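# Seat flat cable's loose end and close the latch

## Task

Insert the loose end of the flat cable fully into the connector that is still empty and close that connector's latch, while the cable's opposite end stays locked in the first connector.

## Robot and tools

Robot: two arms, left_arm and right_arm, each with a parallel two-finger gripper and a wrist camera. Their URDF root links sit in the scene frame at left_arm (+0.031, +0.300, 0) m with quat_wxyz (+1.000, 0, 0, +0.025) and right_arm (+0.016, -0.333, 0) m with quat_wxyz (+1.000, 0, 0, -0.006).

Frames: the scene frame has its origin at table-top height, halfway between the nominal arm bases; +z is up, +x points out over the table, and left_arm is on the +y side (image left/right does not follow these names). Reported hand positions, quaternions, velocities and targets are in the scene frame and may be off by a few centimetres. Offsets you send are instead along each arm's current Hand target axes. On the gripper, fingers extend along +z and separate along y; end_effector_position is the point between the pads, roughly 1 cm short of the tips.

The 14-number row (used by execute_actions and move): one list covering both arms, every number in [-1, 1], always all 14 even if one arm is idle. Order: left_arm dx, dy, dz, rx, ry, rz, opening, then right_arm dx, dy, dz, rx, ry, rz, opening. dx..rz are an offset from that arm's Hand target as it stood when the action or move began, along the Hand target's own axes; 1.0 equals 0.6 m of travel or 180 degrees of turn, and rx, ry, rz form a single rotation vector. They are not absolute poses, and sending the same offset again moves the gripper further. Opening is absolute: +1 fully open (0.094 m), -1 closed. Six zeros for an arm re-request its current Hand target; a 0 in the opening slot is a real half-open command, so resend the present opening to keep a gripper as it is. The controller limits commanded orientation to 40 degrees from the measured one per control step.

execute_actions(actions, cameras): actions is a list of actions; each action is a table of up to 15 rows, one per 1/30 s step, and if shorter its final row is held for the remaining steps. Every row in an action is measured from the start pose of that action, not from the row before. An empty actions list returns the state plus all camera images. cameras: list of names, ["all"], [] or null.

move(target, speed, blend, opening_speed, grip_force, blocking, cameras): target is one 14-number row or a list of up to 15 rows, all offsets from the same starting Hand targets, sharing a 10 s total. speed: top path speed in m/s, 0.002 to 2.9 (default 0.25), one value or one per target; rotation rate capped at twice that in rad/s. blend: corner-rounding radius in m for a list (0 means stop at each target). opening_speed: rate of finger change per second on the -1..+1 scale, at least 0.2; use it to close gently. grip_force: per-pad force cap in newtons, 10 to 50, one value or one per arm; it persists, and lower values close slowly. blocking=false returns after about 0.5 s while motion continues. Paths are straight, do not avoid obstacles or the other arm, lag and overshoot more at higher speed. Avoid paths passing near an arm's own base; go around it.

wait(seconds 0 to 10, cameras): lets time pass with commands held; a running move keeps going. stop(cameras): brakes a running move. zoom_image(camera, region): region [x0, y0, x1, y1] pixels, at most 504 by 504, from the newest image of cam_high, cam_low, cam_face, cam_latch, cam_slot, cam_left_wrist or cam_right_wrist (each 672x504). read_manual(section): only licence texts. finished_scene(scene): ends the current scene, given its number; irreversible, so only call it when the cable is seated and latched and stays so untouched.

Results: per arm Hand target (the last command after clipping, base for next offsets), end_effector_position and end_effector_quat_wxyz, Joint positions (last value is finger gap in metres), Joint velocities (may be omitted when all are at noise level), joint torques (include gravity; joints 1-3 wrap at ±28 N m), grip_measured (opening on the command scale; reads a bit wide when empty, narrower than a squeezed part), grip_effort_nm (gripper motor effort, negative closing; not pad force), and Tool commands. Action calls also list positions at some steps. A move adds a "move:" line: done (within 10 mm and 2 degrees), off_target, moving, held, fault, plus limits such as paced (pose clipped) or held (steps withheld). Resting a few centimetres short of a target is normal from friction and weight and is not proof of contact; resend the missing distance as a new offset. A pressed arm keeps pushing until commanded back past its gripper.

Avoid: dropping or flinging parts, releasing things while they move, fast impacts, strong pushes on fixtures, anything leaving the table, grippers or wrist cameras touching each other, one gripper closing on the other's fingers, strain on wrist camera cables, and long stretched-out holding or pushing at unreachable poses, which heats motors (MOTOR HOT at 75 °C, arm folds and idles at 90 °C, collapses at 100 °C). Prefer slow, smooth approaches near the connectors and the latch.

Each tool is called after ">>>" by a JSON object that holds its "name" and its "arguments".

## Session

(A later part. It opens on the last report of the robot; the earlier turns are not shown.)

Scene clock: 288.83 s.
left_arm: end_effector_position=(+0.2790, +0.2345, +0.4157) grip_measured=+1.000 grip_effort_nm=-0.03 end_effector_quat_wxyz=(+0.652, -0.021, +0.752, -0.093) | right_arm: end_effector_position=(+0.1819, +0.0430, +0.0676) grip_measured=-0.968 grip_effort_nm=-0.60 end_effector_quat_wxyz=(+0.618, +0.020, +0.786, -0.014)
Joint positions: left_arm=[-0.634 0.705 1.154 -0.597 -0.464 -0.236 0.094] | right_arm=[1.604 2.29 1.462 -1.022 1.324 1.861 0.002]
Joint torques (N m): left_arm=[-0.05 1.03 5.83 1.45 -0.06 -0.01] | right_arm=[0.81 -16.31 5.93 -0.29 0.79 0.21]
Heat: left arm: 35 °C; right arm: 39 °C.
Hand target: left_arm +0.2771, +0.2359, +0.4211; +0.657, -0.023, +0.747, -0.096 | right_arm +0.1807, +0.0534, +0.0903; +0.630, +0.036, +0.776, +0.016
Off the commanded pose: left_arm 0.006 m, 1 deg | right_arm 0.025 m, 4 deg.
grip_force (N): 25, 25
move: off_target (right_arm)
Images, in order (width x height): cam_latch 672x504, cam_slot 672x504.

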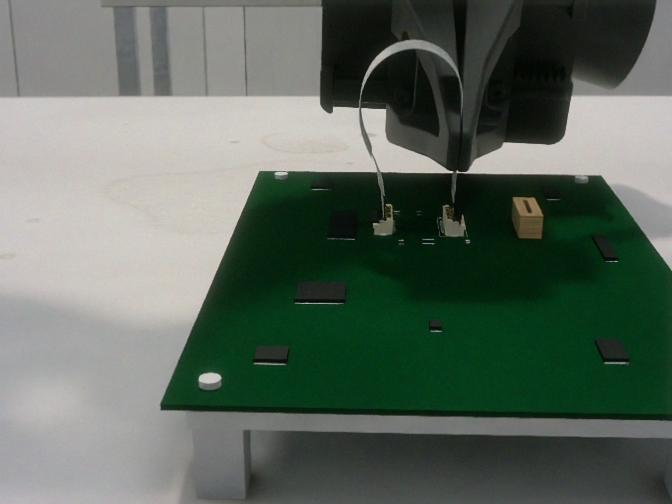

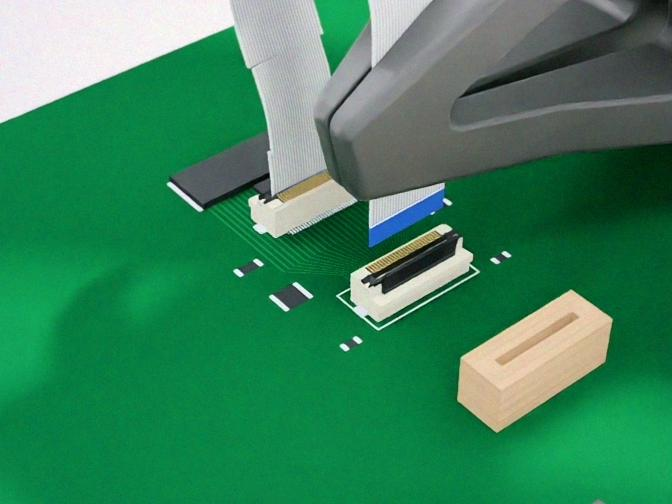

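>>> {"name": "move", "arguments": {"target": [0,0,0,0,0,0,1,0.0196,-0.0015,0.0041,0,0,0,-1], "speed": 0.04, "cameras": ["cam_slot","cam_latch"]}}

>>> {"name": "zoom_image", "arguments": {"camera": "cam_slot", "region": [300, 100, 540, 340]}}

>>> {"name": "zoom_image", "arguments": {"camera": "cam_latch", "region": [370, 130, 500, 250]}}

Scene clock: 295.87 s.
left_arm: end_effector_position=(+0.2790, +0.2345, +0.4157) grip_measured=+1.000 grip_effort_nm=-0.03 end_effector_quat_wxyz=(+0.652, -0.021, +0.752, -0.093) | right_arm: end_effector_position=(+0.1819, +0.0442, +0.0673) grip_measured=-0.968 grip_effort_nm=-0.60 end_effector_quat_wxyz=(+0.618, +0.024, +0.786, -0.009)
Joint positions: left_arm=[-0.634 0.705 1.154 -0.597 -0.464 -0.236 0.094] | right_arm=[1.604 2.29 1.462 -1.011 1.324 1.863 0.002]
Joint torques (N m): left_arm=[-0.05 0.99 5.89 1.47 -0.08 -0.01] | right_arm=[0.81 -13.72 5.24 -0.09 0.78 0.23]
Heat: left arm: 35 °C; right arm: 39 °C.
Hand target: left_arm +0.2771, +0.2359, +0.4211; +0.657, -0.023, +0.747, -0.096 | right_arm +0.1807, +0.0534, +0.0783; +0.630, +0.036, +0.776, +0.016
Off the commanded pose: left_arm 0.006 m, 1 deg | right_arm 0.014 m, 4 deg.
grip_force (N): 25, 25
move: off_target (right_arm)
Images, in order (width x height): cam_latch 672x504, cam_slot 672x504.

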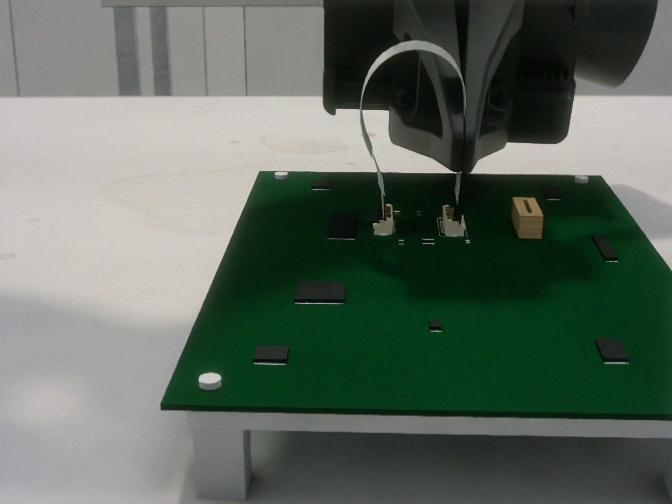

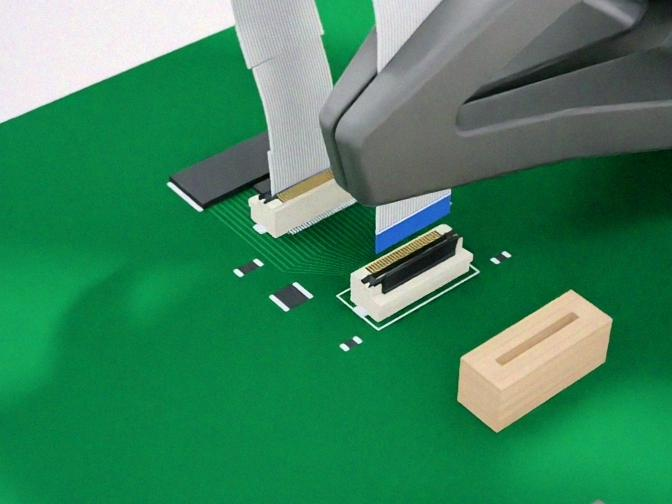

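Scaled by 2.100.

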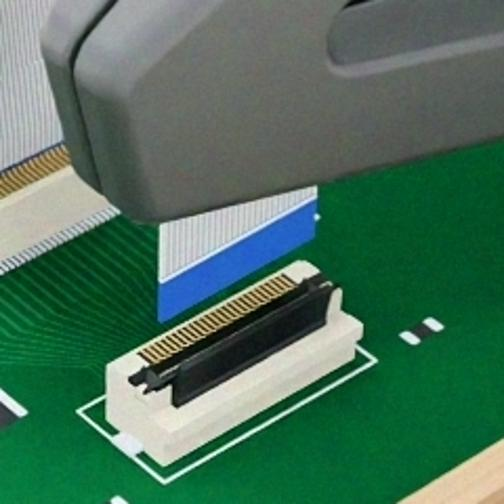

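Scaled by 3.877.

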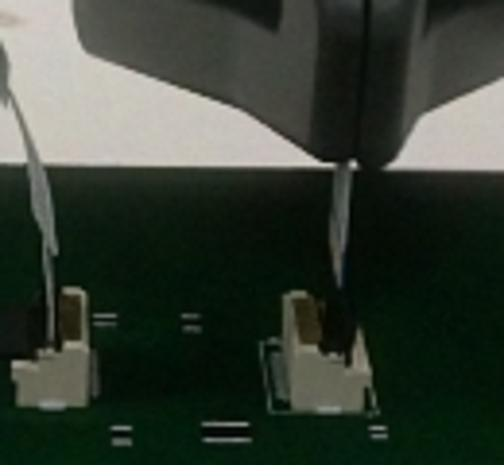

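>>> {"name": "move", "arguments": {"target": [0,0,0,0,0,0,1,0.0162,-0.0068,0.0034,0,0,0,-1], "speed": 0.04, "cameras": ["cam_slot","cam_latch"]}}

>>> {"name": "zoom_image", "arguments": {"camera": "cam_slot", "region": [300, 100, 540, 340]}}

>>> {"name": "zoom_image", "arguments": {"camera": "cam_latch", "region": [370, 130, 500, 250]}}

Scene clock: 300.17 s.
left_arm: end_effector_position=(+0.2790, +0.2345, +0.4157) grip_measured=+1.000 grip_effort_nm=-0.03 end_effector_quat_wxyz=(+0.652, -0.021, +0.752, -0.093) | right_arm: end_effector_position=(+0.1818, +0.0483, +0.0662) grip_measured=-0.968 grip_effort_nm=-0.60 end_effector_quat_wxyz=(+0.617, +0.037, +0.786, +0.006)
Joint positions: left_arm=[-0.634 0.705 1.154 -0.597 -0.464 -0.236 0.094] | right_arm=[1.604 2.29 1.462 -0.975 1.324 1.866 0.002]
Joint torques (N m): left_arm=[-0.03 1.06 5.87 1.46 -0.06 -0.03] | right_arm=[0.84 -12.53 3.52 0 0.77 0.2]
Heat: left arm: 35 °C; right arm: 38 °C.
Hand target: left_arm +0.2771, +0.2359, +0.4211; +0.657, -0.023, +0.747, -0.096 | right_arm +0.1805, +0.0500, +0.0681; +0.630, +0.036, +0.776, +0.016
Off the commanded pose: left_arm 0.006 m, 1 deg | right_arm 0.003 m, 2 deg.
grip_force (N): 25, 25
move: done
Images, in order (width x height): cam_latch 672x504, cam_slot 672x504.

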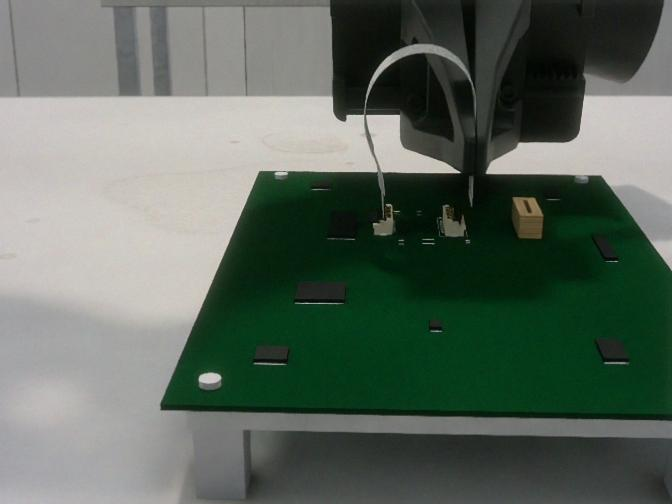

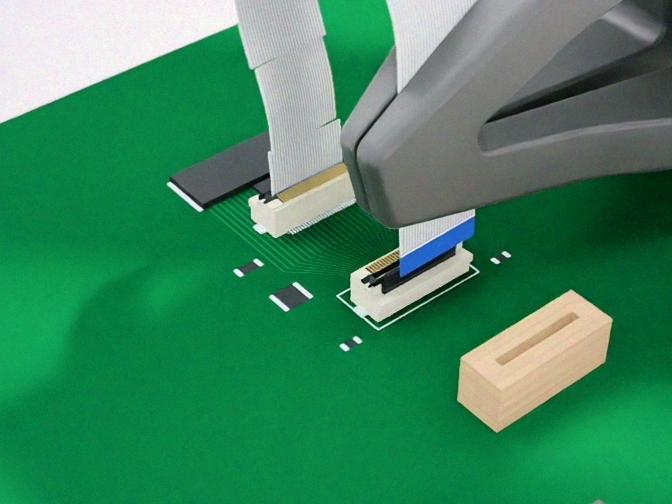

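Scaled by 2.100.

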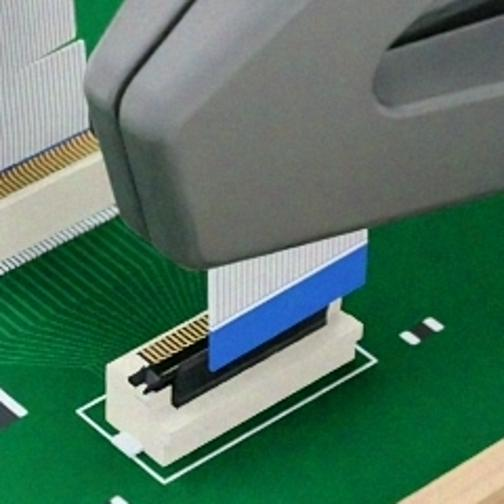

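Scaled by 3.877.

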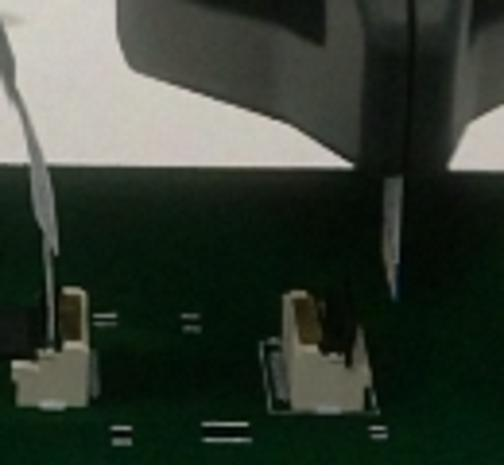

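>>> {"name": "move", "arguments": {"target": [0,0,0,0,0,0,1,0.0162,-0.0117,0.0034,0,0,0,-1], "speed": 0.04, "cameras": ["cam_slot","cam_latch"]}}

>>> {"name": "zoom_image", "arguments": {"camera": "cam_latch", "region": [370, 130, 500, 250]}}

Scene clock: 310.07 s.
left_arm: end_effector_position=(+0.2790, +0.2345, +0.4157) grip_measured=+1.000 grip_effort_nm=-0.03 end_effector_quat_wxyz=(+0.652, -0.021, +0.752, -0.093) | right_arm: end_effector_position=(+0.1812, +0.0449, +0.0599) grip_measured=-0.968 grip_effort_nm=-0.60 end_effector_quat_wxyz=(+0.619, +0.040, +0.784, +0.013)
Joint positions: left_arm=[-0.634 0.705 1.154 -0.597 -0.464 -0.236 0.094] | right_arm=[1.607 2.29 1.428 -0.931 1.33 1.872 0.002]
Joint torques (N m): left_arm=[0.01 1.03 5.89 1.47 -0.05 -0.01] | right_arm=[0.57 -11.9 2.78 0.02 0.72 0.18]
Heat: left arm: 36 °C; right arm: 38 °C.
Hand target: left_arm +0.2771, +0.2359, +0.4211; +0.657, -0.023, +0.747, -0.096 | right_arm +0.1802, +0.0438, +0.0577; +0.630, +0.036, +0.776, +0.016
Off the commanded pose: left_arm 0.006 m, 1 deg | right_arm 0.003 m, 2 deg.
grip_force (N): 25, 25
move: done
Images, in order (width x height): cam_latch 672x504, cam_slot 672x504.

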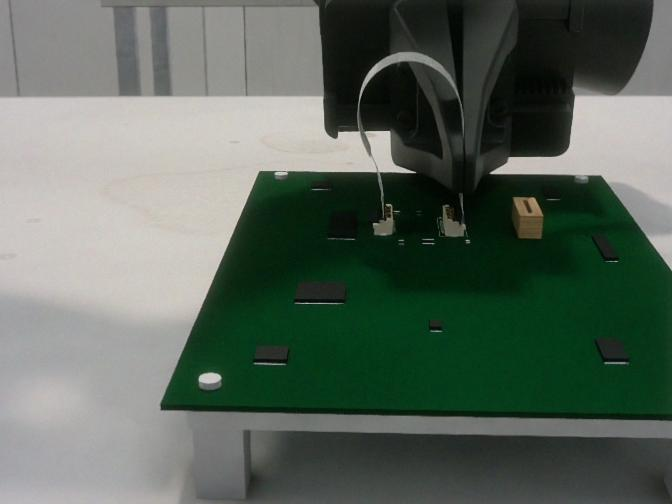

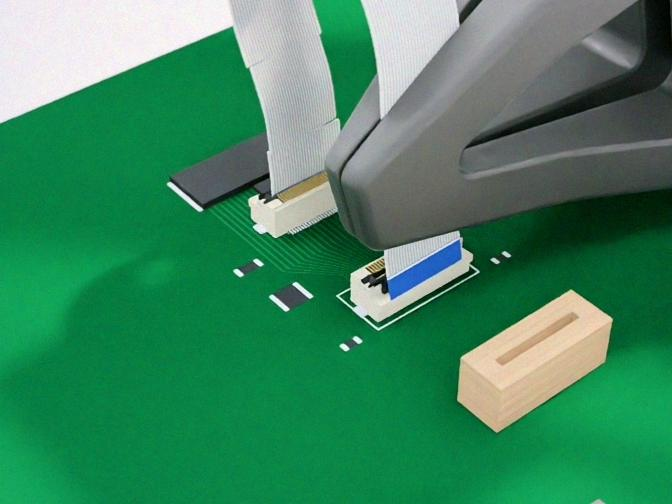

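Scaled by 3.877.

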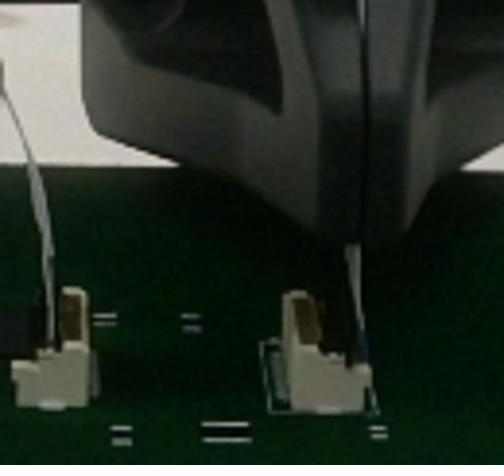

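>>> {"name": "move", "arguments": {"target": [[0,0,0,0,0,0,1,-0.0573,0.0008,-0.012,0,0,-0.02,-1],[0,0,0,0,0,0,1,-0.0092,-0.0027,-0.0018,0,0,-0.02,-1]], "speed": 0.05, "blend": [0.002,0], "cameras": ["cam_slot","cam_latch"]}}

>>> {"name": "zoom_image", "arguments": {"camera": "cam_latch", "region": [370, 130, 500, 250]}}

>>> {"name": "zoom_image", "arguments": {"camera": "cam_slot", "region": [300, 100, 540, 340]}}

Scene clock: 320.00 s.
left_arm: end_effector_position=(+0.2790, +0.2345, +0.4157) grip_measured=+1.000 grip_effort_nm=-0.04 end_effector_quat_wxyz=(+0.652, -0.021, +0.752, -0.093) | right_arm: end_effector_position=(+0.1812, +0.0424, +0.0666) grip_measured=-0.968 grip_effort_nm=-0.60 end_effector_quat_wxyz=(+0.619, +0.020, +0.785, -0.003)
Joint positions: left_arm=[-0.634 0.705 1.154 -0.597 -0.464 -0.236 0.094] | right_arm=[1.607 2.268 1.42 -0.948 1.33 1.824 0.002]
Joint torques (N m): left_arm=[-0.02 1.05 5.9 1.47 -0.06 0] | right_arm=[0.73 -11.33 3.06 0.04 0.71 0.05]
Heat: left arm: 36 °C; right arm: 37 °C.
Hand target: left_arm +0.2771, +0.2359, +0.4211; +0.657, -0.023, +0.747, -0.096 | right_arm +0.1802, +0.0418, +0.0631; +0.630, +0.012, +0.777, -0.004
Off the commanded pose: left_arm 0.006 m, 1 deg | right_arm 0.004 m, 2 deg.
grip_force (N): 25, 25
move: done
Images, in order (width x height): cam_latch 672x504, cam_slot 672x504.

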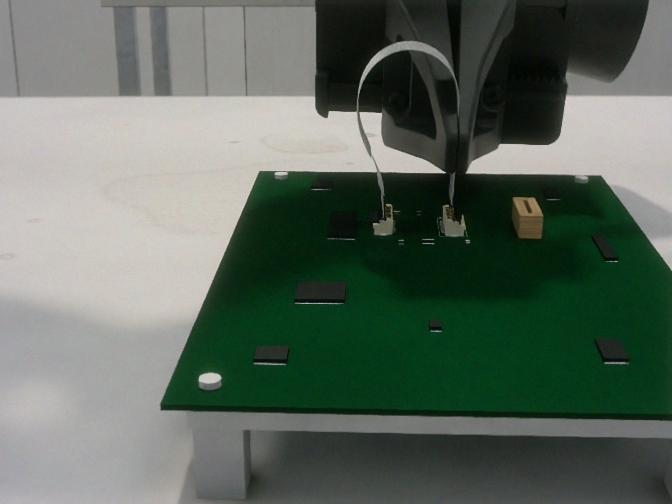

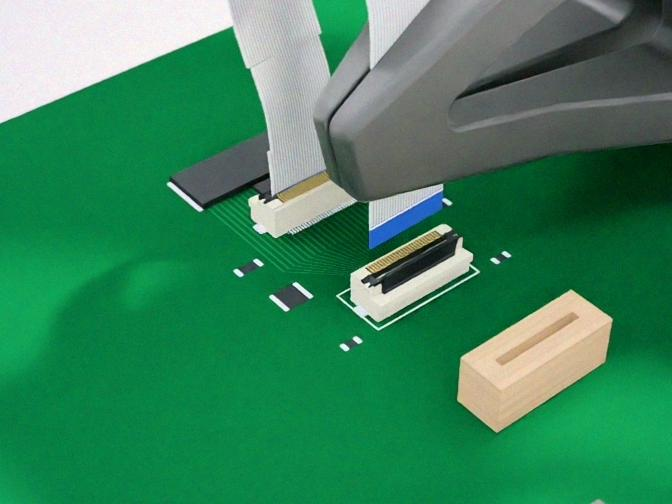

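Scaled by 3.877.

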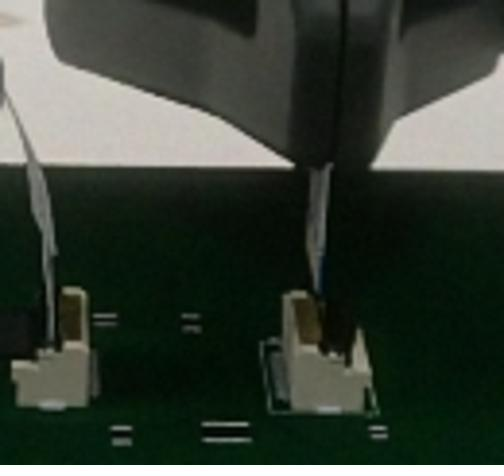

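Scaled by 2.100.

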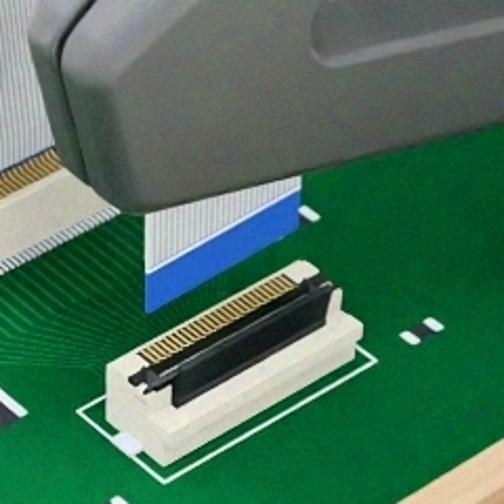

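>>> {"name": "move", "arguments": {"target": [0,0,0,0,0,0,1,0.0098,0.0012,0.002,0,0,0,-1], "speed": 0.03, "cameras": ["cam_slot","cam_latch"]}}

>>> {"name": "zoom_image", "arguments": {"camera": "cam_latch", "region": [370, 130, 500, 250]}}

>>> {"name": "zoom_image", "arguments": {"camera": "cam_slot", "region": [300, 100, 540, 340]}}

Scene clock: 323.77 s.
left_arm: end_effector_position=(+0.2790, +0.2345, +0.4157) grip_measured=+1.000 grip_effort_nm=-0.03 end_effector_quat_wxyz=(+0.652, -0.021, +0.752, -0.093) | right_arm: end_effector_position=(+0.1812, +0.0435, +0.0619) grip_measured=-0.968 grip_effort_nm=-0.60 end_effector_quat_wxyz=(+0.619, +0.022, +0.785, -0.001)
Joint positions: left_arm=[-0.634 0.705 1.154 -0.597 -0.464 -0.236 0.094] | right_arm=[1.607 2.28 1.42 -0.931 1.33 1.824 0.002]
Joint torques (N m): left_arm=[-0.03 1.05 5.89 1.45 -0.07 -0.01] | right_arm=[0.65 -11.23 3.02 -0.01 0.76 0.05]
Heat: left arm: 36 °C; right arm: 37 °C.
Hand target: left_arm +0.2771, +0.2359, +0.4211; +0.657, -0.023, +0.747, -0.096 | right_arm +0.1802, +0.0425, +0.0572; +0.630, +0.012, +0.777, -0.004
Off the commanded pose: left_arm 0.006 m, 1 deg | right_arm 0.005 m, 2 deg.
grip_force (N): 25, 25
move: done
Images, in order (width x height): cam_latch 672x504, cam_slot 672x504.

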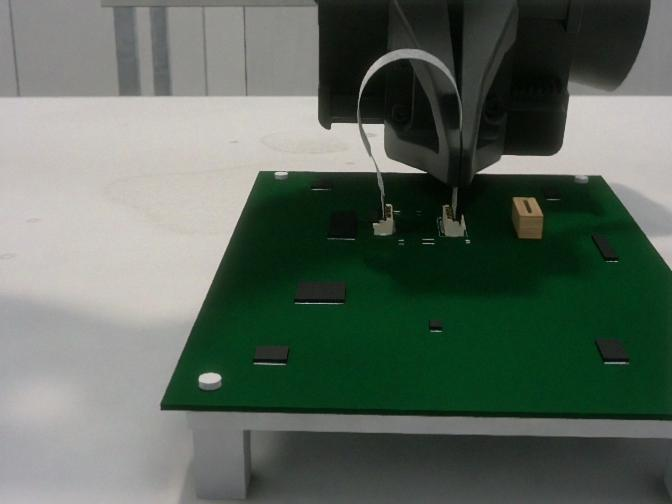

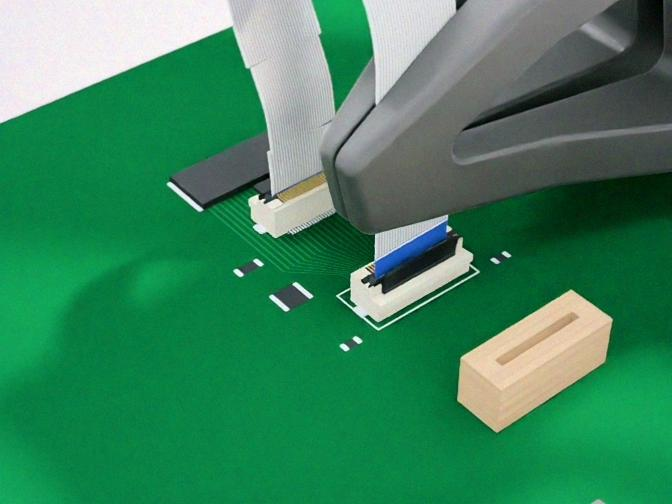

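Scaled by 3.877.

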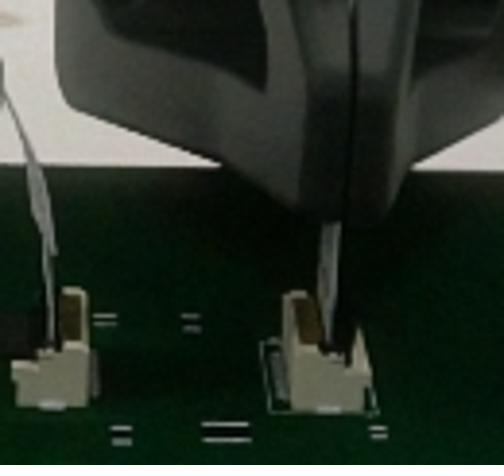

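Scaled by 2.100.

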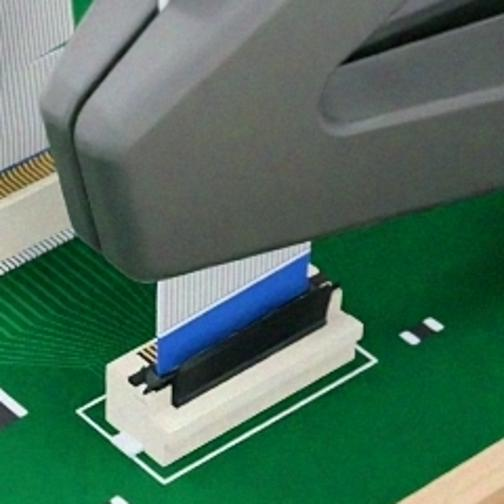

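>>> {"name": "move", "arguments": {"target": [0,0,0,0,0,0,1,0.0098,-0.0006,0.002,0,0,0,-1], "speed": 0.03, "cameras": ["cam_slot","cam_latch"]}}

>>> {"name": "zoom_image", "arguments": {"camera": "cam_latch", "region": [370, 130, 500, 250]}}

>>> {"name": "zoom_image", "arguments": {"camera": "cam_slot", "region": [300, 100, 540, 340]}}

Scene clock: 331.77 s.
left_arm: end_effector_position=(+0.2790, +0.2345, +0.4157) grip_measured=+1.000 grip_effort_nm=-0.03 end_effector_quat_wxyz=(+0.652, -0.021, +0.752, -0.093) | right_arm: end_effector_position=(+0.1810, +0.0444, +0.0580) grip_measured=-0.968 grip_effort_nm=-0.60 end_effector_quat_wxyz=(+0.620, +0.021, +0.784, +0.000)
Joint positions: left_arm=[-0.634 0.705 1.154 -0.597 -0.464 -0.236 0.094] | right_arm=[1.608 2.291 1.42 -0.92 1.332 1.824 0.002]
Joint torques (N m): left_arm=[-0.01 1.05 5.9 1.46 -0.05 -0.02] | right_arm=[0.64 -11.07 2.65 0.08 0.68 0.05]
Heat: left arm: 36 °C; right arm: 37 °C.
Hand target: left_arm +0.2771, +0.2359, +0.4211; +0.657, -0.023, +0.747, -0.096 | right_arm +0.1801, +0.0422, +0.0512; +0.630, +0.012, +0.777, -0.004
Off the commanded pose: left_arm 0.006 m, 1 deg | right_arm 0.007 m, 2 deg.
grip_force (N): 25, 25
move: done
Images, in order (width x height): cam_latch 672x504, cam_slot 672x504.

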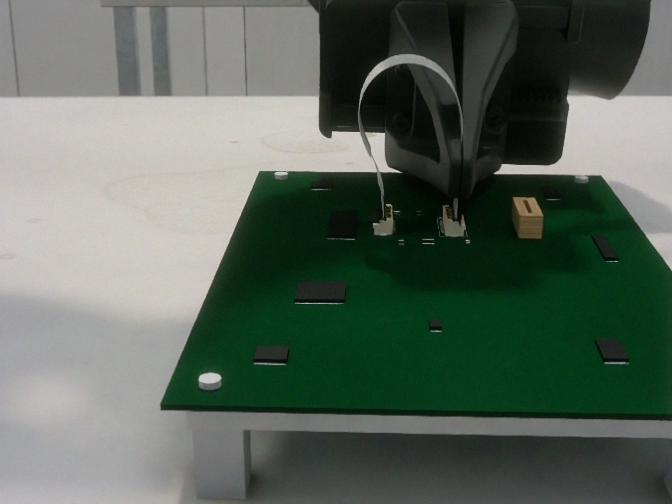

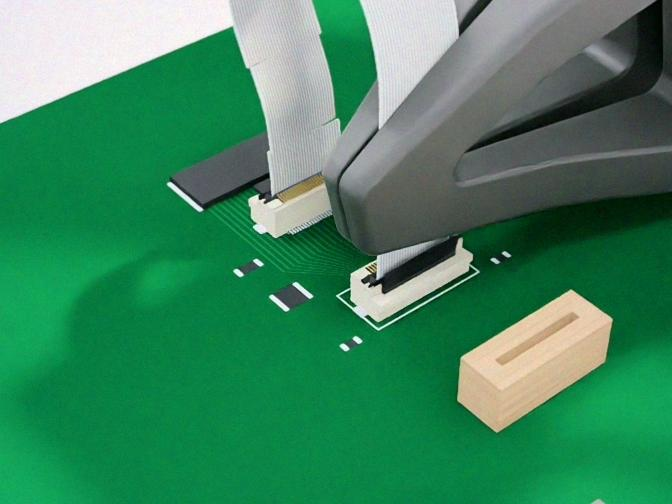

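Scaled by 3.877.

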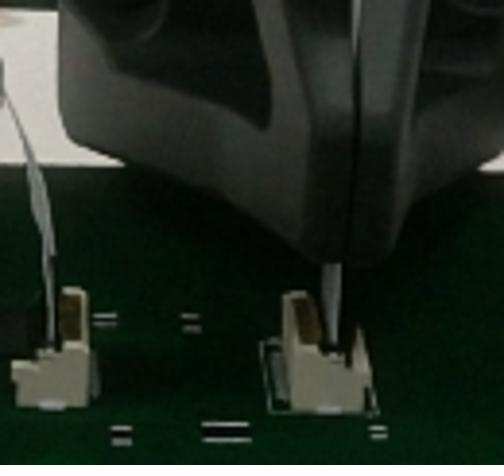

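Scaled by 2.100.

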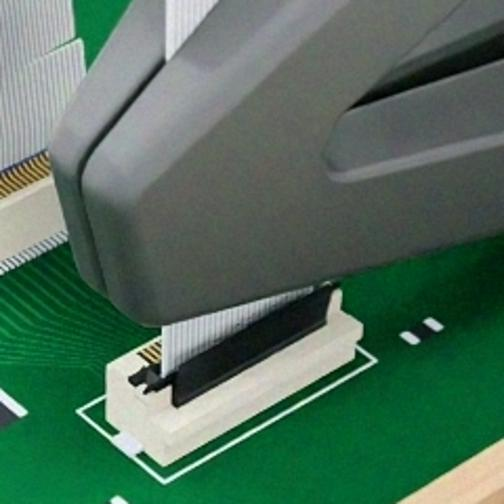

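>>> {"name": "move", "arguments": {"target": [0,0,0,0,0,0,1,0.0065,-0.002,0.0013,0,0,0,-1], "speed": 0.03, "cameras": ["cam_slot","cam_latch","cam_face"]}}

>>> {"name": "zoom_image", "arguments": {"camera": "cam_latch", "region": [370, 130, 500, 250]}}

>>> {"name": "zoom_image", "arguments": {"camera": "cam_slot", "region": [300, 100, 540, 340]}}

Scene clock: 338.57 s.
left_arm: end_effector_position=(+0.2790, +0.2345, +0.4157) grip_measured=+1.000 grip_effort_nm=-0.03 end_effector_quat_wxyz=(+0.652, -0.021, +0.752, -0.093) | right_arm: end_effector_position=(+0.1808, +0.0440, +0.0576) grip_measured=-0.968 grip_effort_nm=-0.60 end_effector_quat_wxyz=(+0.624, +0.021, +0.781, +0.003)
Joint positions: left_arm=[-0.634 0.705 1.154 -0.597 -0.464 -0.236 0.094] | right_arm=[1.61 2.291 1.409 -0.903 1.343 1.824 0.002]
Joint torques (N m): left_arm=[-0.05 1.01 5.9 1.46 -0.06 -0.01] | right_arm=[0.32 -10.52 2.81 0.09 0.59 0.09]
Heat: left arm: 36 °C; right arm: 38 °C.
Hand target: left_arm +0.2771, +0.2359, +0.4211; +0.657, -0.023, +0.747, -0.096 | right_arm +0.1801, +0.0410, +0.0472; +0.630, +0.012, +0.777, -0.004
Off the commanded pose: left_arm 0.006 m, 1 deg | right_arm 0.011 m, 2 deg.
grip_force (N): 25, 25
move: off_target (right_arm)
Images, in order (width x height): cam_face 672x504, cam_latch 672x504, cam_slot 672x504.

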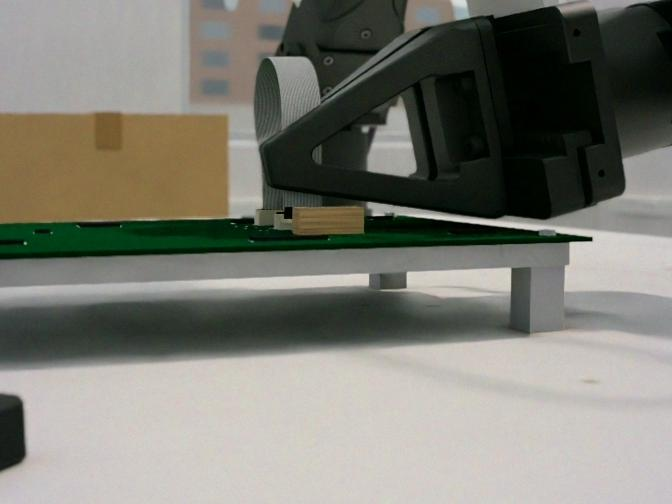

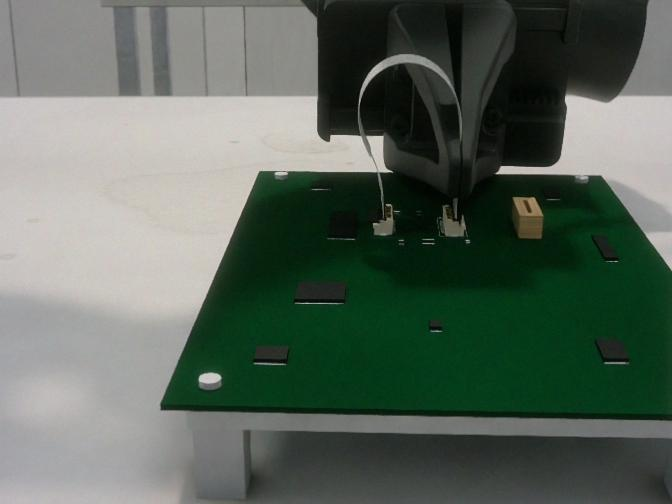

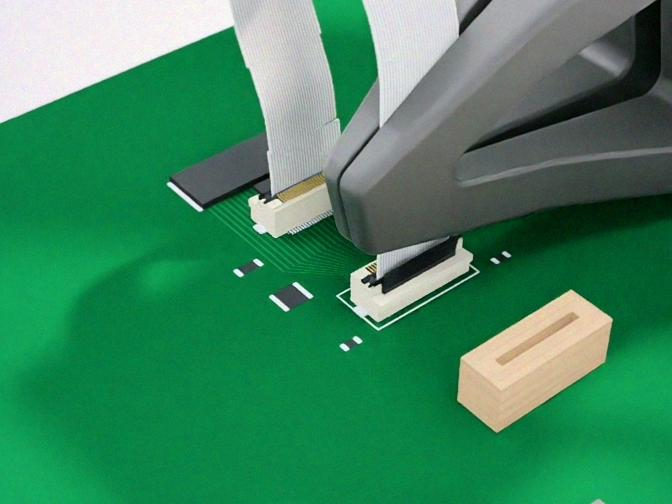

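Scaled by 3.877.

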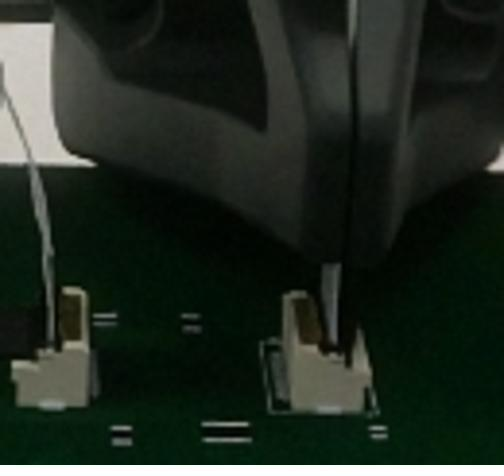

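Scaled by 2.100.

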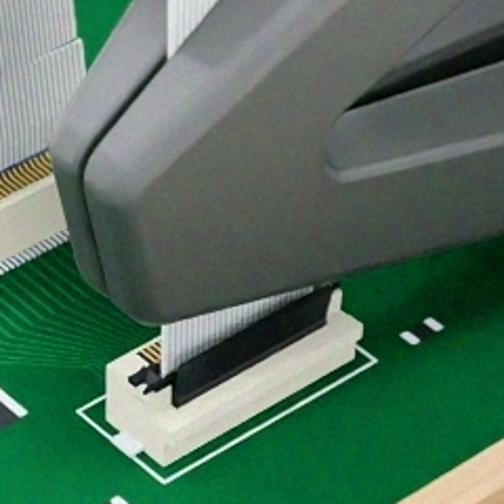

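>>> {"name": "move", "arguments": {"target": [0,0,0,0,0,0,1,0.0015,0.0135,0,0,0,0,-1], "speed": 0.03, "cameras": ["cam_slot","cam_latch","cam_face"]}}

>>> {"name": "zoom_image", "arguments": {"camera": "cam_latch", "region": [370, 130, 500, 250]}}

>>> {"name": "zoom_image", "arguments": {"camera": "cam_slot", "region": [300, 100, 540, 340]}}

Scene clock: 355.50 s.
left_arm: end_effector_position=(+0.2790, +0.2345, +0.4157) grip_measured=+1.000 grip_effort_nm=-0.03 end_effector_quat_wxyz=(+0.652, -0.021, +0.752, -0.093) | right_arm: end_effector_position=(+0.1804, +0.0445, +0.0570) grip_measured=-0.968 grip_effort_nm=-0.60 end_effector_quat_wxyz=(+0.634, +0.009, +0.773, -0.004)
Joint positions: left_arm=[-0.634 0.705 1.154 -0.597 -0.464 -0.236 0.094] | right_arm=[1.613 2.309 1.414 -0.916 1.368 1.821 0.002]
Joint torques (N m): left_arm=[0.01 1.03 5.86 1.46 -0.07 -0.03] | right_arm=[0.02 -9.8 5.38 0.09 0.39 0.03]
Heat: left arm: 36 °C; right arm: 37 °C.
Hand target: left_arm +0.2771, +0.2359, +0.4211; +0.657, -0.023, +0.747, -0.096 | right_arm +0.1801, +0.0491, +0.0463; +0.630, +0.012, +0.777, -0.004
Off the commanded pose: left_arm 0.006 m, 1 deg | right_arm 0.012 m, 1 deg.
grip_force (N): 25, 25
move: off_target (right_arm)
Images, in order (width x height): cam_face 672x504, cam_latch 672x504, cam_slot 672x504.

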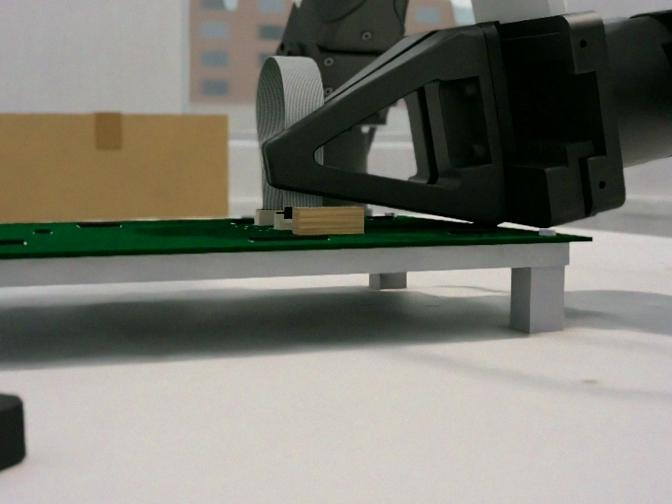

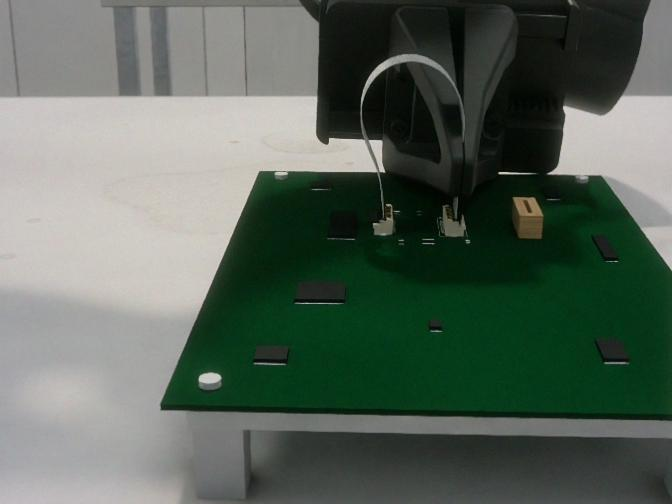

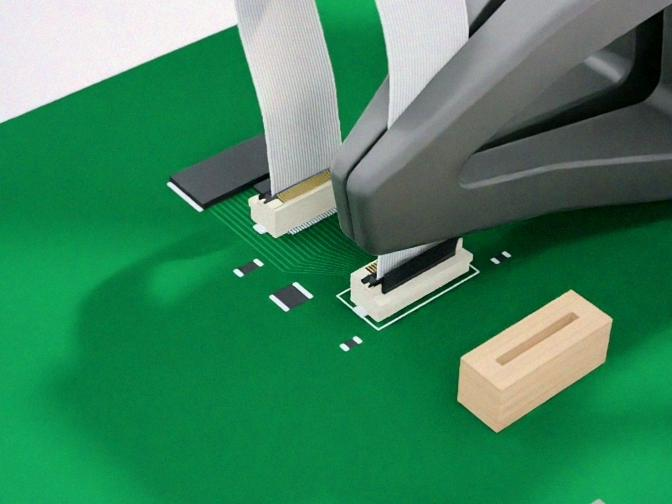

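Scaled by 3.877.

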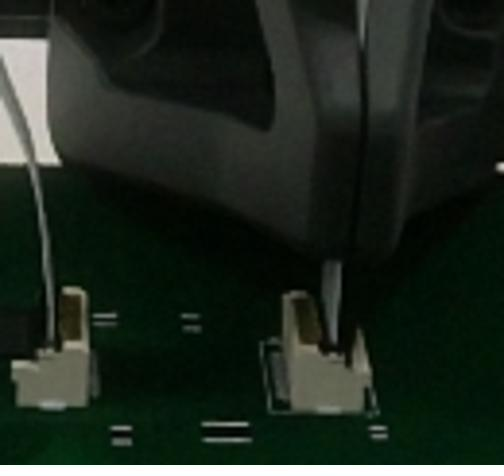

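Scaled by 2.100.

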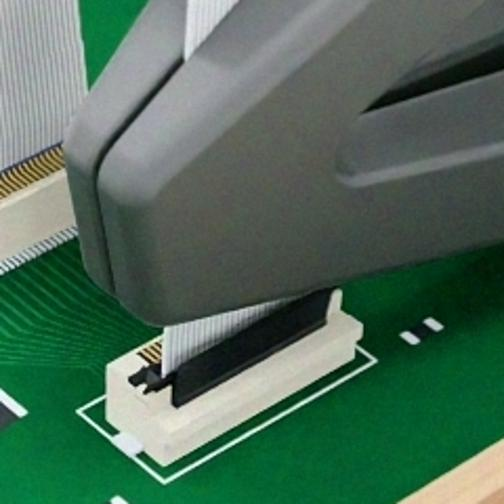

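>>> {"name": "move", "arguments": {"target": [0,0,0,0,0,0,1,0.0015,0.0168,0,0,0,0,-1], "speed": 0.03, "cameras": ["cam_slot","cam_latch"]}}

>>> {"name": "zoom_image", "arguments": {"camera": "cam_latch", "region": [370, 130, 500, 250]}}

>>> {"name": "zoom_image", "arguments": {"camera": "cam_slot", "region": [300, 100, 540, 340]}}

Scene clock: 359.13 s.
left_arm: end_effector_position=(+0.2790, +0.2345, +0.4157) grip_measured=+1.000 grip_effort_nm=-0.04 end_effector_quat_wxyz=(+0.652, -0.021, +0.752, -0.093) | right_arm: end_effector_position=(+0.1797, +0.0464, +0.0569) grip_measured=-0.968 grip_effort_nm=-0.60 end_effector_quat_wxyz=(+0.629, -0.004, +0.777, -0.024)
Joint positions: left_arm=[-0.634 0.705 1.154 -0.597 -0.464 -0.236 0.094] | right_arm=[1.613 2.331 1.462 -0.996 1.351 1.828 0.002]
Joint torques (N m): left_arm=[-0.02 1.05 5.89 1.46 -0.08 -0.01] | right_arm=[-0.09 -9.21 6.17 0.45 0.54 0.02]
Heat: left arm: 36 °C; right arm: 37 °C.
Hand target: left_arm +0.2771, +0.2359, +0.4211; +0.657, -0.023, +0.747, -0.096 | right_arm +0.1802, +0.0592, +0.0456; +0.630, +0.012, +0.777, -0.004
Off the commanded pose: left_arm 0.006 m, 1 deg | right_arm 0.017 m, 3 deg.
grip_force (N): 25, 25
move: off_target (right_arm)
Images, in order (width x height): cam_latch 672x504, cam_slot 672x504.

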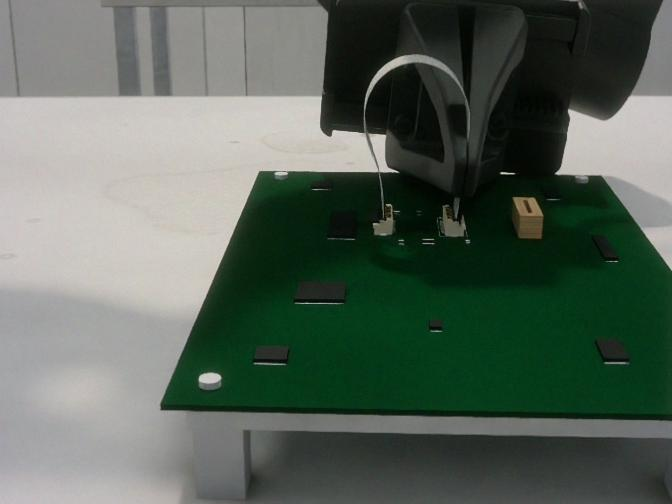

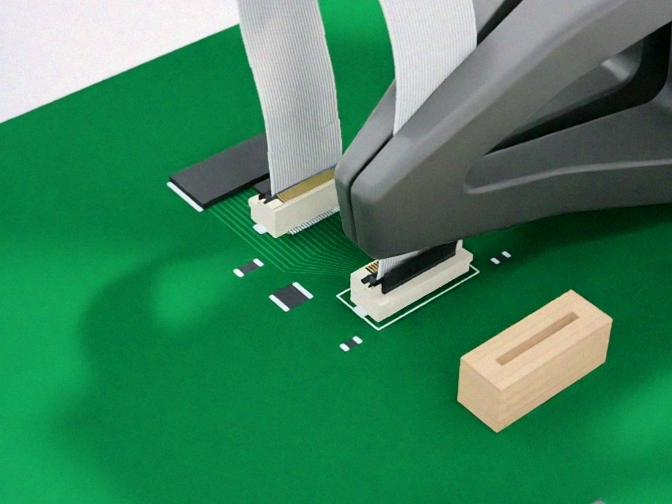

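Scaled by 3.877.

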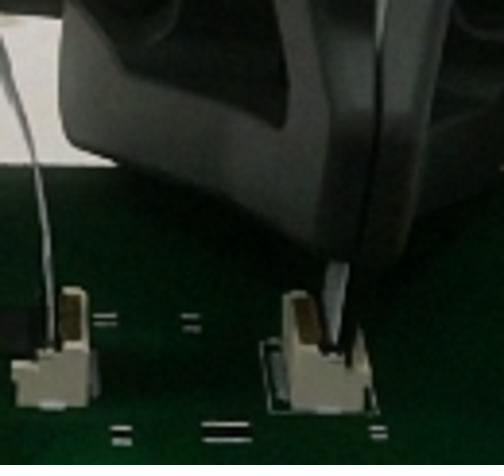

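Scaled by 2.100.

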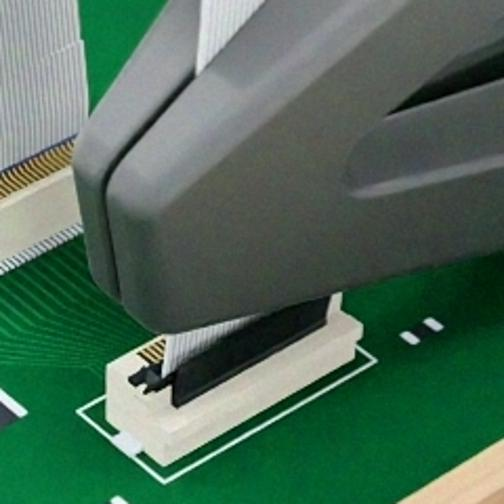

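>>> {"name": "move", "arguments": {"target": [0,0,0,0,0,0,1,0.0015,0.0135,0,0,0,0,-1], "speed": 0.03, "cameras": ["cam_slot","cam_latch"]}}

>>> {"name": "zoom_image", "arguments": {"camera": "cam_latch", "region": [370, 130, 500, 250]}}

>>> {"name": "zoom_image", "arguments": {"camera": "cam_slot", "region": [300, 100, 540, 340]}}

Scene clock: 363.17 s.
left_arm: end_effector_position=(+0.2790, +0.2345, +0.4157) grip_measured=+1.000 grip_effort_nm=-0.03 end_effector_quat_wxyz=(+0.652, -0.021, +0.752, -0.093) | right_arm: end_effector_position=(+0.1789, +0.0475, +0.0567) grip_measured=-0.968 grip_effort_nm=-0.60 end_effector_quat_wxyz=(+0.622, -0.007, +0.782, -0.038)
Joint positions: left_arm=[-0.634 0.705 1.154 -0.597 -0.464 -0.236 0.094] | right_arm=[1.613 2.354 1.512 -1.078 1.332 1.859 0.002]
Joint torques (N m): left_arm=[-0.05 1.02 5.9 1.46 -0.07 0] | right_arm=[-0.01 -8.57 6.61 0.74 0.66 -0.06]
Heat: left arm: 36 °C; right arm: 37 °C.
Hand target: left_arm +0.2771, +0.2359, +0.4211; +0.657, -0.023, +0.747, -0.096 | right_arm +0.1802, +0.0674, +0.0447; +0.630, +0.012, +0.777, -0.004
Off the commanded pose: left_arm 0.006 m, 1 deg | right_arm 0.023 m, 5 deg.
grip_force (N): 25, 25
move: off_target (right_arm)
Images, in order (width x height): cam_latch 672x504, cam_slot 672x504.

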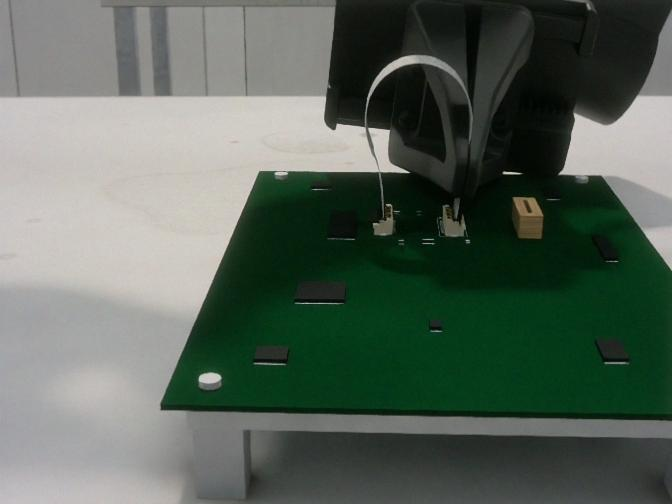

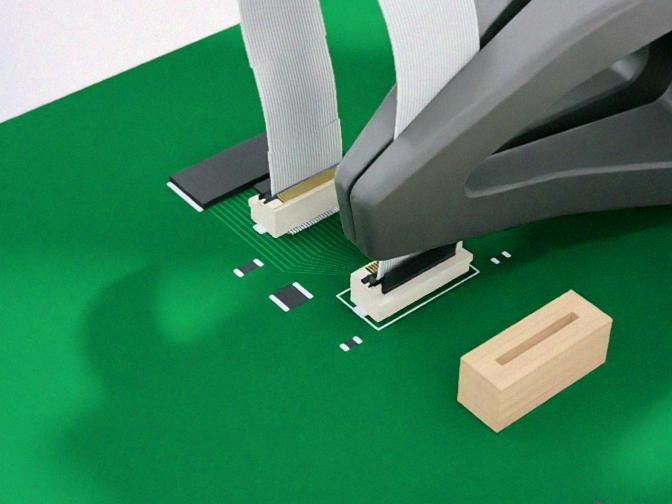

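Scaled by 3.877.

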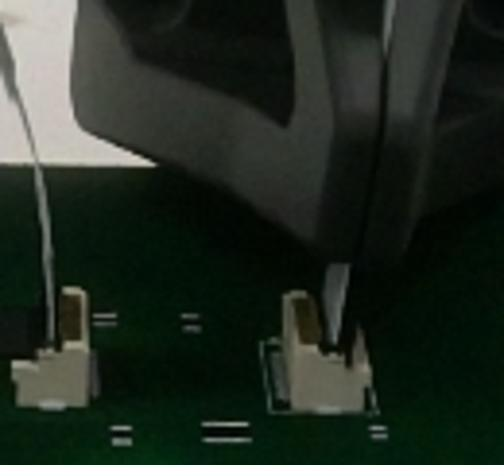

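Scaled by 2.100.

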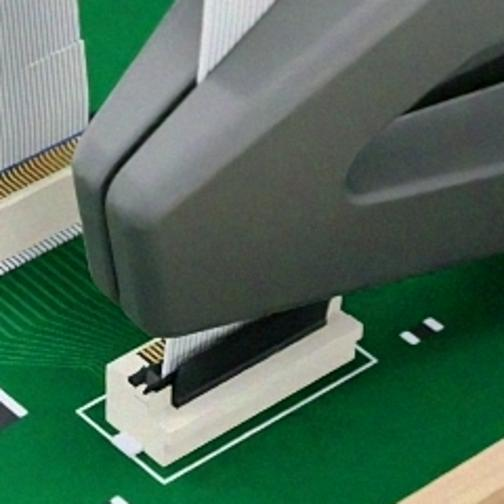

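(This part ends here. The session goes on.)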